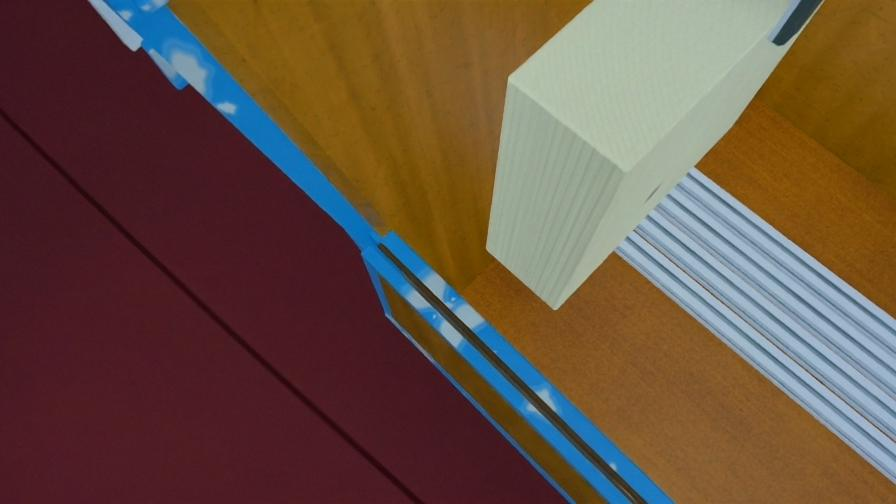

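Request:
move --joints '{"torso_squat_rad":1.0,"torso_shift_rad":0.5,"torso_pitch_rad":0.8}' --min_time_s 2.5 --cameras '[]'

Request:
move --target '{"side":"right","x":0.592,"y":-0.152,"z":0.54,"quat_wxyz":[0.889,0.1931,-0.1051,0.4018]}' --min_time_s 1.5 --cameras '[]'

Request:
move --target '{"side":"right","x":0.552,"y":-0.191,"z":0.515,"quat_wxyz":[0.8537,0.2381,-0.2226,0.406]}' --min_time_s 1.3 --cameras '["head_camera"]'

Scene clock: 120.37 s.
Joint torques (N m): left_arm=[17.55 -0.35 1.54 7.28 -0.35 0.83 -0.38] | right_arm=[-30.18 -9.41 -13.38 -2.45 -2.81 0.87 0.25]
External joint torques (N m): left_arm=[-1.54 -1.27 1.45 -0.22 -0.33 -0.3 -0.41] | right_arm=[-9.42 -1.08 -4.33 -0.78 -2.38 0.77 0.25]
Motor temperatures (°C): left_arm=[31 28 31 35 34 32 37] | right_arm=[35 30 32 30 35 36 34]
Wrist force (N): left_arm=[5.0 0.5 -5.8] | right_arm=[3.1 -7.4 -25.0]
Wrist torque (N m): left_arm=[-0.16 0.39 0.07] | right_arm=[-0.56 -0.11 -0.03]
Wrist force, peak (N): left_arm=[5.7 0.8 -7.2] | right_arm=[0.7 -5.7 -26.4]
move: done
base_odometry: x=+0.532 y=-0.775 heading=+0.743
lidar_m: 0.36 1.25 3.45 1.82 1.50 1.49 1.67 2.71 0.63 0.37 0.32 0.30
base_status: not commanded
joint_positions: torso_squat_rad=+1.000 torso_shift_rad=+0.500 torso_pitch_rad=+0.801 torso_yaw_rad=+0.000 left_shoulder_pitch_rad=+0.044 left_shoulder_roll_rad=+0.030 left_shoulder_yaw_rad=-0.043 left_elbow_rad=-0.190 left_forearm_roll_rad=-0.013 left_wrist_pitch_rad=+0.004 left_hand_roll_rad=+0.028 left_gripper_m=+0.099 right_shoulder_pitch_rad=-1.929 right_shoulder_roll_rad=-1.023 right_shoulder_yaw_rad=+1.027 right_elbow_rad=-1.289 right_forearm_roll_rad=-1.714 right_wrist_pitch_rad=+1.648 right_hand_roll_rad=+0.018 right_gripper_m=+0.074 head_pan_rad=+0.000 head_tilt_rad=+0.600
joint_status: all done
wheel_motors_off: 0
motor_effort: left_wheel=-4(4) right_wheel=+4(6)
chest: x=+0.1757 y=+0.0000 z=+0.8277 quat_wxyz=(+0.921, +0.000, +0.390, +0.000) (m; base frame)
left_hand: x=-0.2730 y=+0.2401 z=+0.3098 quat_wxyz=(+0.946, +0.008, +0.323, -0.013) (m; base frame)
right_hand: x=+0.6219 y=-0.1315 z=+0.6069 quat_wxyz=(+0.909, +0.147, +0.101, +0.378) (m; base frame)
pictures: none
No camera images: "cameras" was empty.

Scene clock: 122.20 s.
Joint torques (N m): left_arm=[17.64 0.01 1.67 7.19 -0.34 0.81 -0.34] | right_arm=[-22.13 -13.37 -17.62 -4.74 -1.38 -2.95 0.39]
External joint torques (N m): left_arm=[-1.44 -0.92 1.57 -0.3 -0.32 -0.32 -0.37] | right_arm=[-7.7 -1.79 -7.67 -2.66 -1.21 -2.3 0.37]
Motor temperatures (°C): left_arm=[31 28 31 35 34 32 37] | right_arm=[35 30 32 30 35 36 34]
Wrist force (N): left_arm=[6.0 0.7 -7.0] | right_arm=[-8.6 -3.7 -24.6]
Wrist torque (N m): left_arm=[-0.25 0.55 0.07] | right_arm=[-0.13 0.76 -0.28]
Wrist force, peak (N): left_arm=[6.0 0.7 -7.0] | right_arm=[-3.6 -5.5 -26.0]
move: done
base_odometry: x=+0.532 y=-0.775 heading=+0.743
lidar_m: 0.37 1.26 3.45 1.81 1.49 1.49 1.66 2.72 0.62 0.38 0.31 0.32
base_status: not commanded
joint_positions: torso_squat_rad=+1.000 torso_shift_rad=+0.500 torso_pitch_rad=+0.801 torso_yaw_rad=+0.000 left_shoulder_pitch_rad=+0.044 left_shoulder_roll_rad=+0.030 left_shoulder_yaw_rad=-0.043 left_elbow_rad=-0.190 left_forearm_roll_rad=-0.013 left_wrist_pitch_rad=+0.004 left_hand_roll_rad=+0.028 left_gripper_m=+0.099 right_shoulder_pitch_rad=-1.482 right_shoulder_roll_rad=-1.355 right_shoulder_yaw_rad=+0.949 right_elbow_rad=-1.808 right_forearm_roll_rad=-1.581 right_wrist_pitch_rad=+0.986 right_hand_roll_rad=+0.072 right_gripper_m=+0.073 head_pan_rad=+0.000 head_tilt_rad=+0.600
joint_status: all done
wheel_motors_off: 0
motor_effort: left_wheel=-4(6) right_wheel=+6(8)
chest: x=+0.1756 y=+0.0000 z=+0.8278 quat_wxyz=(+0.921, +0.000, +0.390, +0.000) (m; base frame)
left_hand: x=-0.2730 y=+0.2401 z=+0.3098 quat_wxyz=(+0.946, +0.008, +0.323, -0.013) (m; base frame)
right_hand: x=+0.5908 y=-0.1525 z=+0.5387 quat_wxyz=(+0.889, +0.193, -0.103, +0.402) (m; base frame)
right_hand_status: reached (checked arc, planned for 1.5 s): 2 mm and 0.3 deg off.
pictures: none
No camera images: "cameras" was empty.

Scene clock: 123.83 s.
Joint torques (N m): left_arm=[17.74 -0.22 1.54 7.16 -0.4 0.82 -0.27] | right_arm=[-13.66 -17.73 -13.54 -4.44 -0.64 -2.68 0.09]
External joint torques (N m): left_arm=[-1.34 -1.14 1.45 -0.33 -0.39 -0.31 -0.3] | right_arm=[-4.02 -3.47 -4.85 -2.05 -0.49 -1.79 0.06]
Motor temperatures (°C): left_arm=[31 28 31 35 34 32 37] | right_arm=[35 30 32 30 35 36 34]
Wrist force (N): left_arm=[5.6 0.6 -6.6] | right_arm=[-11.5 -3.0 -17.3]
Wrist torque (N m): left_arm=[-0.20 0.52 0.03] | right_arm=[0.02 0.54 -0.57]
Wrist force, peak (N): left_arm=[5.8 0.4 -6.7] | right_arm=[9.7 8.2 50.0]
move: done
base_odometry: x=+0.532 y=-0.776 heading=+0.743
lidar_m: 0.36 1.26 3.44 1.81 1.50 1.49 1.67 2.72 0.62 0.36 0.31 0.31
base_status: not commanded
joint_positions: torso_squat_rad=+1.000 torso_shift_rad=+0.500 torso_pitch_rad=+0.801 torso_yaw_rad=+0.000 left_shoulder_pitch_rad=+0.044 left_shoulder_roll_rad=+0.030 left_shoulder_yaw_rad=-0.043 left_elbow_rad=-0.190 left_forearm_roll_rad=-0.013 left_wrist_pitch_rad=+0.004 left_hand_roll_rad=+0.028 left_gripper_m=+0.099 right_shoulder_pitch_rad=-1.109 right_shoulder_roll_rad=-1.582 right_shoulder_yaw_rad=+0.921 right_elbow_rad=-1.965 right_forearm_roll_rad=-1.724 right_wrist_pitch_rad=+0.453 right_hand_roll_rad=+0.414 right_gripper_m=+0.074 head_pan_rad=+0.000 head_tilt_rad=+0.600
joint_status: all done
wheel_motors_off: 0
motor_effort: left_wheel=-1(7) right_wheel=+3(10)
chest: x=+0.1755 y=+0.0001 z=+0.8279 quat_wxyz=(+0.921, +0.000, +0.390, +0.000) (m; base frame)
left_hand: x=-0.2730 y=+0.2400 z=+0.3096 quat_wxyz=(+0.946, +0.008, +0.323, -0.013) (m; base frame)
right_hand: x=+0.5517 y=-0.1917 z=+0.5144 quat_wxyz=(+0.857, +0.231, -0.222, +0.404) (m; base frame)
right_hand_status: reached (checked arc, planned for 1.3 s): 1 mm and 0.9 deg off.
pictures: head_camera
camera_calibration:
head_camera: T_world_to_cam=[[-0.0213761, -0.999501, -0.0232357, 0.0283714], [-0.973986, 0.0260635, -0.225106, 0.591481], [0.2256, 0.0178194, -0.974057, 0.796437], [0, 0, 0, 1]] pos_world=[0.397024, -0.00125082, 0.909581]

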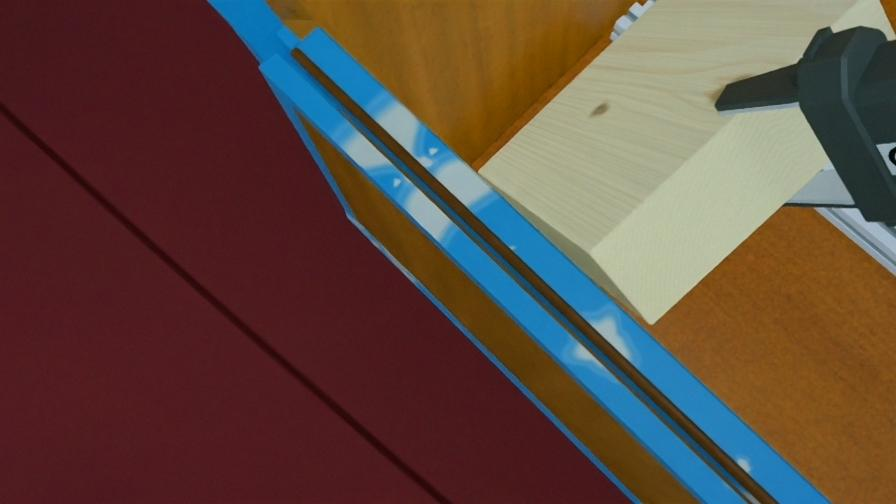

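Request:
move --target '{"side":"right","x":0.534,"y":-0.210,"z":0.508,"quat_wxyz":[0.83,0.2594,-0.28,0.4055]}' --min_time_s 1 --cameras '[]'

Request:
move --target '{"side":"right","x":0.515,"y":-0.227,"z":0.488,"quat_wxyz":[0.8038,0.279,-0.3364,0.4034]}' --min_time_s 1 --cameras '["head_camera"]'

Request:
move --target '{"side":"right","x":0.495,"y":-0.246,"z":0.455,"quat_wxyz":[0.7629,0.3037,-0.4092,0.3978]}' --min_time_s 1.2 --cameras '["head_camera"]'

Scene clock: 127.97 s.
Joint torques (N m): left_arm=[17.48 -0.2 1.54 7.39 -0.37 0.78 -0.27] | right_arm=[-13.26 -16.86 -14.95 -7.3 -1.47 -2.19 0.07]
External joint torques (N m): left_arm=[-1.59 -1.12 1.44 -0.09 -0.36 -0.35 -0.3] | right_arm=[-5.9 -1.96 -6.99 -4.83 -1.21 -1.59 0.04]
Motor temperatures (°C): left_arm=[31 28 31 35 34 32 37] | right_arm=[35 30 32 30 35 36 34]
Wrist force (N): left_arm=[5.0 0.7 -6.0] | right_arm=[-17.6 -2.9 -18.5]
Wrist torque (N m): left_arm=[-0.24 0.45 0.09] | right_arm=[-0.17 1.70 -0.50]
Wrist force, peak (N): left_arm=[6.0 0.0 -6.8] | right_arm=[-17.8 -5.0 -20.6]
move: done
base_odometry: x=+0.532 y=-0.775 heading=+0.743
lidar_m: 0.36 1.26 3.43 1.82 1.49 1.49 1.68 2.73 0.61 0.37 0.31 0.31
base_status: not commanded
joint_positions: torso_squat_rad=+1.000 torso_shift_rad=+0.500 torso_pitch_rad=+0.801 torso_yaw_rad=+0.000 left_shoulder_pitch_rad=+0.044 left_shoulder_roll_rad=+0.030 left_shoulder_yaw_rad=-0.043 left_elbow_rad=-0.190 left_forearm_roll_rad=-0.013 left_wrist_pitch_rad=+0.004 left_hand_roll_rad=+0.028 left_gripper_m=+0.099 right_shoulder_pitch_rad=-0.774 right_shoulder_roll_rad=-1.595 right_shoulder_yaw_rad=+0.714 right_elbow_rad=-1.946 right_forearm_roll_rad=-2.164 right_wrist_pitch_rad=+0.327 right_hand_roll_rad=+1.003 right_gripper_m=+0.073 head_pan_rad=+0.000 head_tilt_rad=+0.600
joint_status: all done
wheel_motors_off: 0
motor_effort: left_wheel=-3(5) right_wheel=+3(7)
chest: x=+0.1756 y=+0.0000 z=+0.8278 quat_wxyz=(+0.921, +0.000, +0.390, +0.000) (m; base frame)
left_hand: x=-0.2730 y=+0.2400 z=+0.3097 quat_wxyz=(+0.946, +0.008, +0.323, -0.013) (m; base frame)
right_hand: x=+0.5330 y=-0.2106 z=+0.5068 quat_wxyz=(+0.832, +0.257, -0.278, +0.405) (m; base frame)
right_hand_status: reached (checked arc, planned for 1.0 s): 2 mm and 0.4 deg off.
pictures: none
No camera images: "cameras" was empty.

Scene clock: 129.30 s.
Joint torques (N m): left_arm=[17.77 -0.21 1.44 7.19 -0.43 0.85 -0.26] | right_arm=[-11.22 -12.45 -15.33 -10.42 -2.85 0.46 0.37]
External joint torques (N m): left_arm=[-1.31 -1.14 1.35 -0.3 -0.42 -0.29 -0.3] | right_arm=[-6.71 1.08 -7.79 -6.84 -2.34 0.51 0.33]
Motor temperatures (°C): left_arm=[31 28 31 35 34 32 37] | right_arm=[35 30 32 30 35 36 34]
Wrist force (N): left_arm=[5.6 0.2 -6.2] | right_arm=[-20.6 -2.7 -16.2]
Wrist torque (N m): left_arm=[-0.18 0.51 0.08] | right_arm=[-0.15 1.80 -0.62]
Wrist force, peak (N): left_arm=[5.7 0.5 -6.8] | right_arm=[-22.3 -1.5 -17.4]
move: done
base_odometry: x=+0.532 y=-0.775 heading=+0.743
lidar_m: 0.35 1.24 3.45 1.81 1.50 1.49 1.66 2.73 0.64 0.38 0.32 0.31
base_status: not commanded
joint_positions: torso_squat_rad=+1.000 torso_shift_rad=+0.500 torso_pitch_rad=+0.801 torso_yaw_rad=+0.000 left_shoulder_pitch_rad=+0.044 left_shoulder_roll_rad=+0.030 left_shoulder_yaw_rad=-0.043 left_elbow_rad=-0.190 left_forearm_roll_rad=-0.013 left_wrist_pitch_rad=+0.004 left_hand_roll_rad=+0.028 left_gripper_m=+0.099 right_shoulder_pitch_rad=-0.415 right_shoulder_roll_rad=-1.409 right_shoulder_yaw_rad=+0.385 right_elbow_rad=-1.845 right_forearm_roll_rad=-2.400 right_wrist_pitch_rad=+0.428 right_hand_roll_rad=+1.482 right_gripper_m=+0.073 head_pan_rad=+0.000 head_tilt_rad=+0.600
joint_status: all done
wheel_motors_off: 0
motor_effort: left_wheel=-2(4) right_wheel=+5(7)
chest: x=+0.1756 y=+0.0000 z=+0.8278 quat_wxyz=(+0.921, +0.000, +0.390, +0.000) (m; base frame)
left_hand: x=-0.2730 y=+0.2401 z=+0.3097 quat_wxyz=(+0.946, +0.008, +0.323, -0.013) (m; base frame)
right_hand: x=+0.5138 y=-0.2279 z=+0.4868 quat_wxyz=(+0.805, +0.278, -0.335, +0.403) (m; base frame)
right_hand_status: reached (checked arc, planned for 1.0 s): 2 mm and 0.3 deg off.
pictures: head_camera
camera_calibration:
head_camera: T_world_to_cam=[[-0.0213581, -0.9995, -0.0233245, 0.0283423], [-0.974057, 0.0260603, -0.224798, 0.591284], [0.225293, 0.0179182, -0.974126, 0.796407], [0, 0, 0, 1]] pos_world=[0.397125, -0.00135107, 0.909382]

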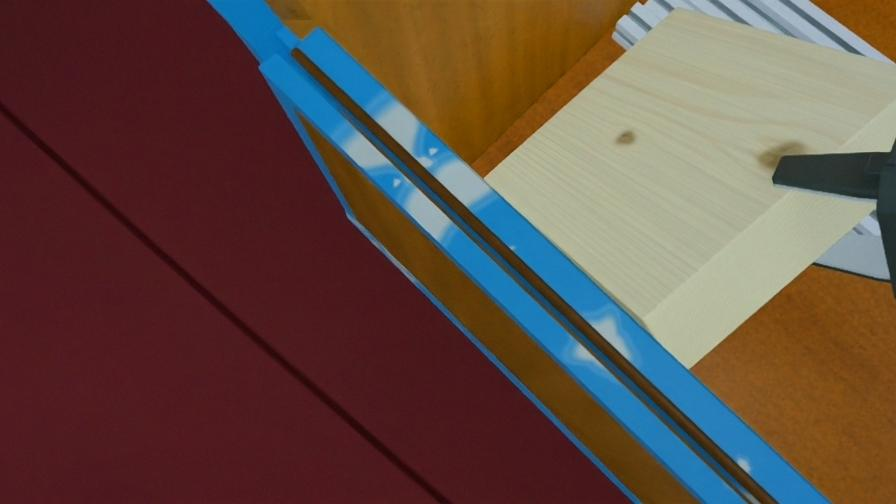

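Scene clock: 130.83 s.
Joint torques (N m): left_arm=[17.48 -0.14 1.54 7.16 -0.29 0.91 -0.23] | right_arm=[-4.06 -11.95 -11.41 -8.59 -4.03 2.61 -0.46]
External joint torques (N m): left_arm=[-1.59 -1.06 1.44 -0.33 -0.28 -0.23 -0.26] | right_arm=[-2.29 0.63 -4.61 -4.35 -3.13 1.89 -0.5]
Motor temperatures (°C): left_arm=[31 28 31 35 34 32 37] | right_arm=[35 30 32 30 35 36 34]
Wrist force (N): left_arm=[5.2 0.0 -6.2] | right_arm=[-18.7 -0.3 -11.7]
Wrist torque (N m): left_arm=[-0.13 0.44 0.03] | right_arm=[-0.34 1.09 0.15]
Wrist force, peak (N): left_arm=[6.3 -0.1 -7.0] | right_arm=[-21.5 -1.6 -16.8]
move: done
base_odometry: x=+0.532 y=-0.775 heading=+0.743
lidar_m: 0.36 1.24 3.45 1.83 1.51 1.47 1.67 2.74 0.63 0.37 0.32 0.31
base_status: not commanded
joint_positions: torso_squat_rad=+1.000 torso_shift_rad=+0.500 torso_pitch_rad=+0.800 torso_yaw_rad=+0.000 left_shoulder_pitch_rad=+0.044 left_shoulder_roll_rad=+0.030 left_shoulder_yaw_rad=-0.043 left_elbow_rad=-0.190 left_forearm_roll_rad=-0.013 left_wrist_pitch_rad=+0.004 left_hand_roll_rad=+0.028 left_gripper_m=+0.099 right_shoulder_pitch_rad=-0.317 right_shoulder_roll_rad=-1.112 right_shoulder_yaw_rad=+0.225 right_elbow_rad=-1.591 right_forearm_roll_rad=-2.501 right_wrist_pitch_rad=+0.699 right_hand_roll_rad=+1.883 right_gripper_m=+0.073 head_pan_rad=+0.000 head_tilt_rad=+0.600
joint_status: all done
wheel_motors_off: 0
motor_effort: left_wheel=-3(4) right_wheel=+3(6)
chest: x=+0.1755 y=+0.0000 z=+0.8279 quat_wxyz=(+0.921, +0.000, +0.390, +0.000) (m; base frame)
left_hand: x=-0.2730 y=+0.2401 z=+0.3097 quat_wxyz=(+0.946, +0.008, +0.323, -0.013) (m; base frame)
right_hand: x=+0.4942 y=-0.2462 z=+0.4546 quat_wxyz=(+0.764, +0.302, -0.408, +0.398) (m; base frame)
right_hand_status: reached (checked arc, planned for 1.2 s): 1 mm and 0.3 deg off.
pictures: head_camera
camera_calibration:
head_camera: T_world_to_cam=[[-0.0213524, -0.9995, -0.0233347, 0.0283518], [-0.973964, 0.0260645, -0.225199, 0.591559], [0.225695, 0.0179186, -0.974033, 0.796379], [0, 0, 0, 1]] pos_world=[0.397024, -0.00135106, 0.90958]

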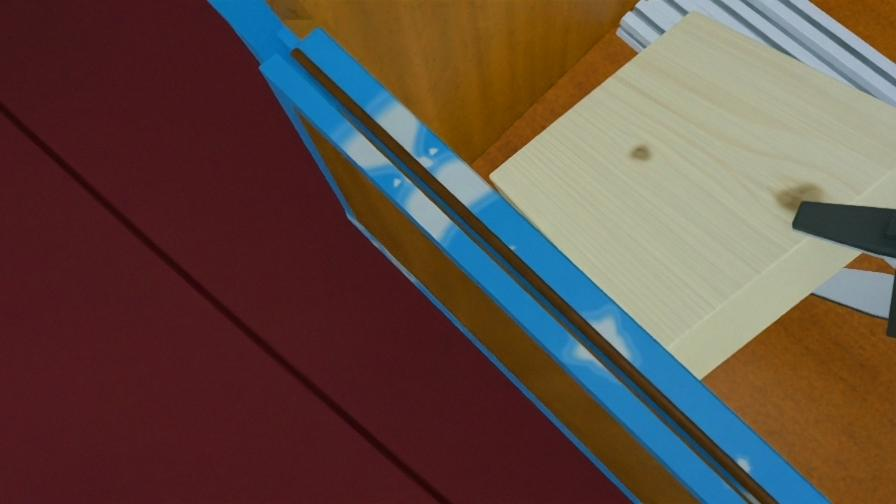

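Request:
move --target '{"side":"right","x":0.485,"y":-0.235,"z":0.462,"quat_wxyz":[0.743,0.3497,-0.3842,0.4221]}' --min_time_s 1.2 --cameras '["head_camera"]'

Request:
zoom_image --camera "head_camera" --region '[440, 0, 896, 420]'

Scene clock: 142.80 s.
Joint torques (N m): left_arm=[17.77 -0.2 1.53 7.15 -0.34 0.94 -0.27] | right_arm=[-10.71 -14.36 -11.06 -11.06 -4.85 3.68 0.54]
External joint torques (N m): left_arm=[-1.3 -1.12 1.44 -0.34 -0.33 -0.2 -0.31] | right_arm=[-8.22 -1.22 -4.26 -7.08 -3.83 2.89 0.49]
Motor temperatures (°C): left_arm=[31 28 31 35 34 32 37] | right_arm=[35 30 32 30 35 36 34]
Wrist force (N): left_arm=[5.4 0.7 -6.2] | right_arm=[-23.4 -2.9 -11.8]
Wrist torque (N m): left_arm=[-0.18 0.48 0.04] | right_arm=[-0.22 2.05 -0.82]
Wrist force, peak (N): left_arm=[6.0 -0.1 -7.1] | right_arm=[-24.8 -2.9 -12.0]
move: done
base_odometry: x=+0.532 y=-0.775 heading=+0.743
lidar_m: 0.36 1.25 3.44 1.81 1.51 1.49 1.68 2.72 0.61 0.37 0.32 0.31
base_status: not commanded
joint_positions: torso_squat_rad=+1.000 torso_shift_rad=+0.500 torso_pitch_rad=+0.801 torso_yaw_rad=+0.000 left_shoulder_pitch_rad=+0.044 left_shoulder_roll_rad=+0.030 left_shoulder_yaw_rad=-0.043 left_elbow_rad=-0.190 left_forearm_roll_rad=-0.013 left_wrist_pitch_rad=+0.004 left_hand_roll_rad=+0.028 left_gripper_m=+0.099 right_shoulder_pitch_rad=-0.378 right_shoulder_roll_rad=-1.143 right_shoulder_yaw_rad=+0.273 right_elbow_rad=-1.553 right_forearm_roll_rad=-2.496 right_wrist_pitch_rad=+0.818 right_hand_roll_rad=+1.853 right_gripper_m=+0.074 head_pan_rad=+0.000 head_tilt_rad=+0.600
joint_status: all done
wheel_motors_off: 0
motor_effort: left_wheel=-4(4) right_wheel=+4(5)
chest: x=+0.1755 y=+0.0000 z=+0.8278 quat_wxyz=(+0.921, +0.000, +0.390, +0.000) (m; base frame)
left_hand: x=-0.2730 y=+0.2401 z=+0.3097 quat_wxyz=(+0.946, +0.008, +0.323, -0.013) (m; base frame)
right_hand: x=+0.4838 y=-0.2358 z=+0.4605 quat_wxyz=(+0.744, +0.349, -0.383, +0.421) (m; base frame)
right_hand_status: reached (checked arc, planned for 1.2 s): 2 mm and 0.3 deg off.
pictures: head_camera
camera_calibration:
head_camera: T_world_to_cam=[[-0.0213567, -0.9995, -0.0233279, 0.0283472], [-0.974013, 0.0260632, -0.224988, 0.591462], [0.225484, 0.0179167, -0.974082, 0.796388], [0, 0, 0, 1]] pos_world=[0.397125, -0.00135106, 0.909481]

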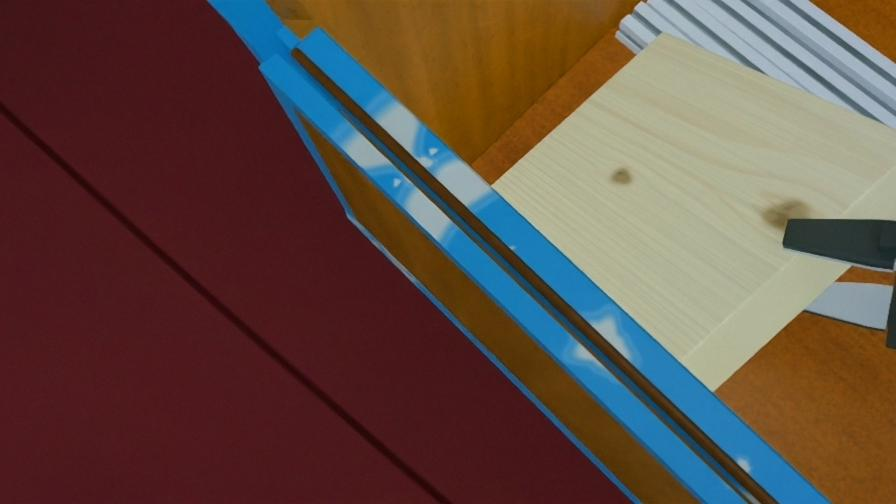

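Scaled by 1.105 from the camera's 896x504 image, which has a finer 1280x720 frame.

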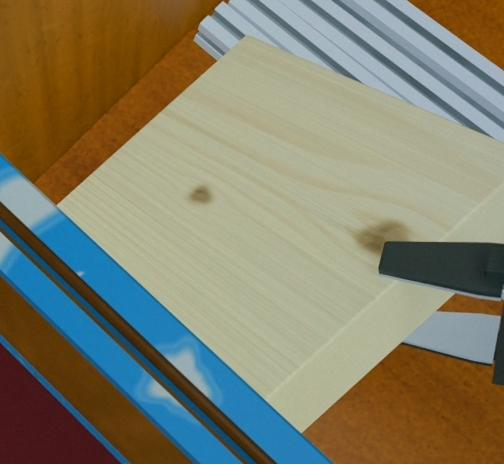

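Request:
move --target '{"side":"right","x":0.479,"y":-0.2615,"z":0.425,"quat_wxyz":[0.682,0.3927,-0.4397,0.4331]}' --min_time_s 1.2 --cameras '["head_camera","right_wrist_camera"]'

Scene clock: 159.50 s.
Joint torques (N m): left_arm=[17.5 -0.16 1.5 7.29 -0.36 0.85 -0.31] | right_arm=[-9.15 -15.13 -9.59 -9.04 -6.27 5.94 0.63]
External joint torques (N m): left_arm=[-1.57 -1.09 1.41 -0.2 -0.34 -0.28 -0.35] | right_arm=[-6.25 -0.86 -4.32 -6.15 -5.17 4.68 0.58]
Motor temperatures (°C): left_arm=[31 28 31 36 34 32 37] | right_arm=[34 30 32 31 36 37 34]
Wrist force (N): left_arm=[5.2 0.1 -6.4] | right_arm=[-25.5 -1.2 -8.4]
Wrist torque (N m): left_arm=[-0.15 0.47 0.07] | right_arm=[-0.14 2.17 -0.84]
Wrist force, peak (N): left_arm=[5.8 1.2 -7.3] | right_arm=[-28.1 -2.5 -8.0]
move: done
base_odometry: x=+0.532 y=-0.775 heading=+0.743
lidar_m: 0.36 1.26 3.44 1.82 1.50 1.49 1.66 2.72 0.61 0.38 0.30 0.31
base_status: not commanded
joint_positions: torso_squat_rad=+1.000 torso_shift_rad=+0.500 torso_pitch_rad=+0.801 torso_yaw_rad=+0.000 left_shoulder_pitch_rad=+0.044 left_shoulder_roll_rad=+0.030 left_shoulder_yaw_rad=-0.043 left_elbow_rad=-0.190 left_forearm_roll_rad=-0.013 left_wrist_pitch_rad=+0.004 left_hand_roll_rad=+0.028 left_gripper_m=+0.099 right_shoulder_pitch_rad=-0.581 right_shoulder_roll_rad=-0.939 right_shoulder_yaw_rad=+0.291 right_elbow_rad=-1.004 right_forearm_roll_rad=-2.537 right_wrist_pitch_rad=+1.254 right_hand_roll_rad=+2.164 right_gripper_m=+0.074 head_pan_rad=+0.000 head_tilt_rad=+0.600
joint_status: all done
wheel_motors_off: 0
motor_effort: left_wheel=-3(5) right_wheel=+5(5)
chest: x=+0.1756 y=+0.0000 z=+0.8278 quat_wxyz=(+0.921, +0.000, +0.390, +0.000) (m; base frame)
left_hand: x=-0.2730 y=+0.2401 z=+0.3097 quat_wxyz=(+0.946, +0.008, +0.323, -0.013) (m; base frame)
right_hand: x=+0.4777 y=-0.2616 z=+0.4245 quat_wxyz=(+0.686, +0.389, -0.437, +0.432) (m; base frame)
right_hand_status: reached (checked arc, planned for 1.2 s): 1 mm and 0.7 deg off.
pictures: head_camera, right_wrist_camera
camera_calibration:
head_camera: T_world_to_cam=[[-0.0213382, -0.999498, -0.0234243, 0.0284272], [-0.974035, 0.0260652, -0.22489, 0.591382], [0.225388, 0.0180173, -0.974102, 0.796445], [0, 0, 0, 1]] pos_world=[0.397125, -0.00135131, 0.909481]
right_wrist_camera: T_world_to_cam=[[-0.210197, -0.238618, -0.948092, 0.439216], [-0.946801, -0.192036, 0.258243, 0.31943], [-0.243689, 0.951937, -0.185558, 0.516432], [0, 0, 0, 1]] pos_world=[0.520608, -0.325464, 0.429754]

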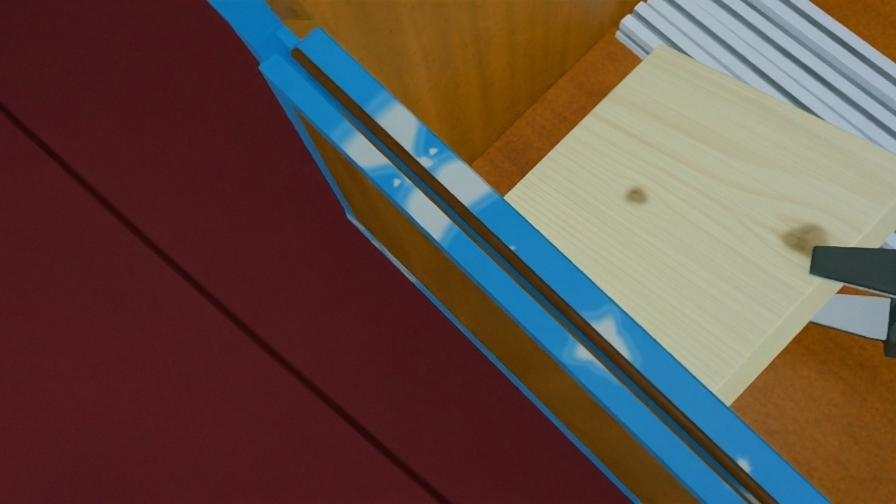

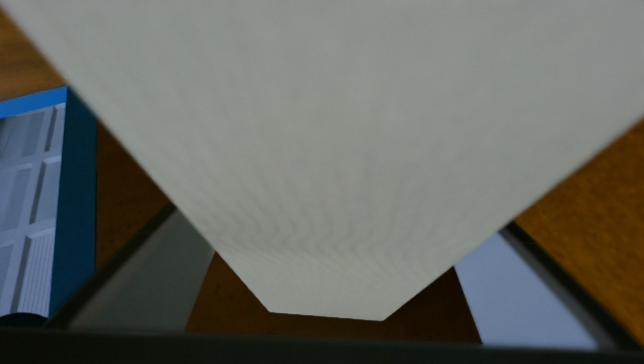

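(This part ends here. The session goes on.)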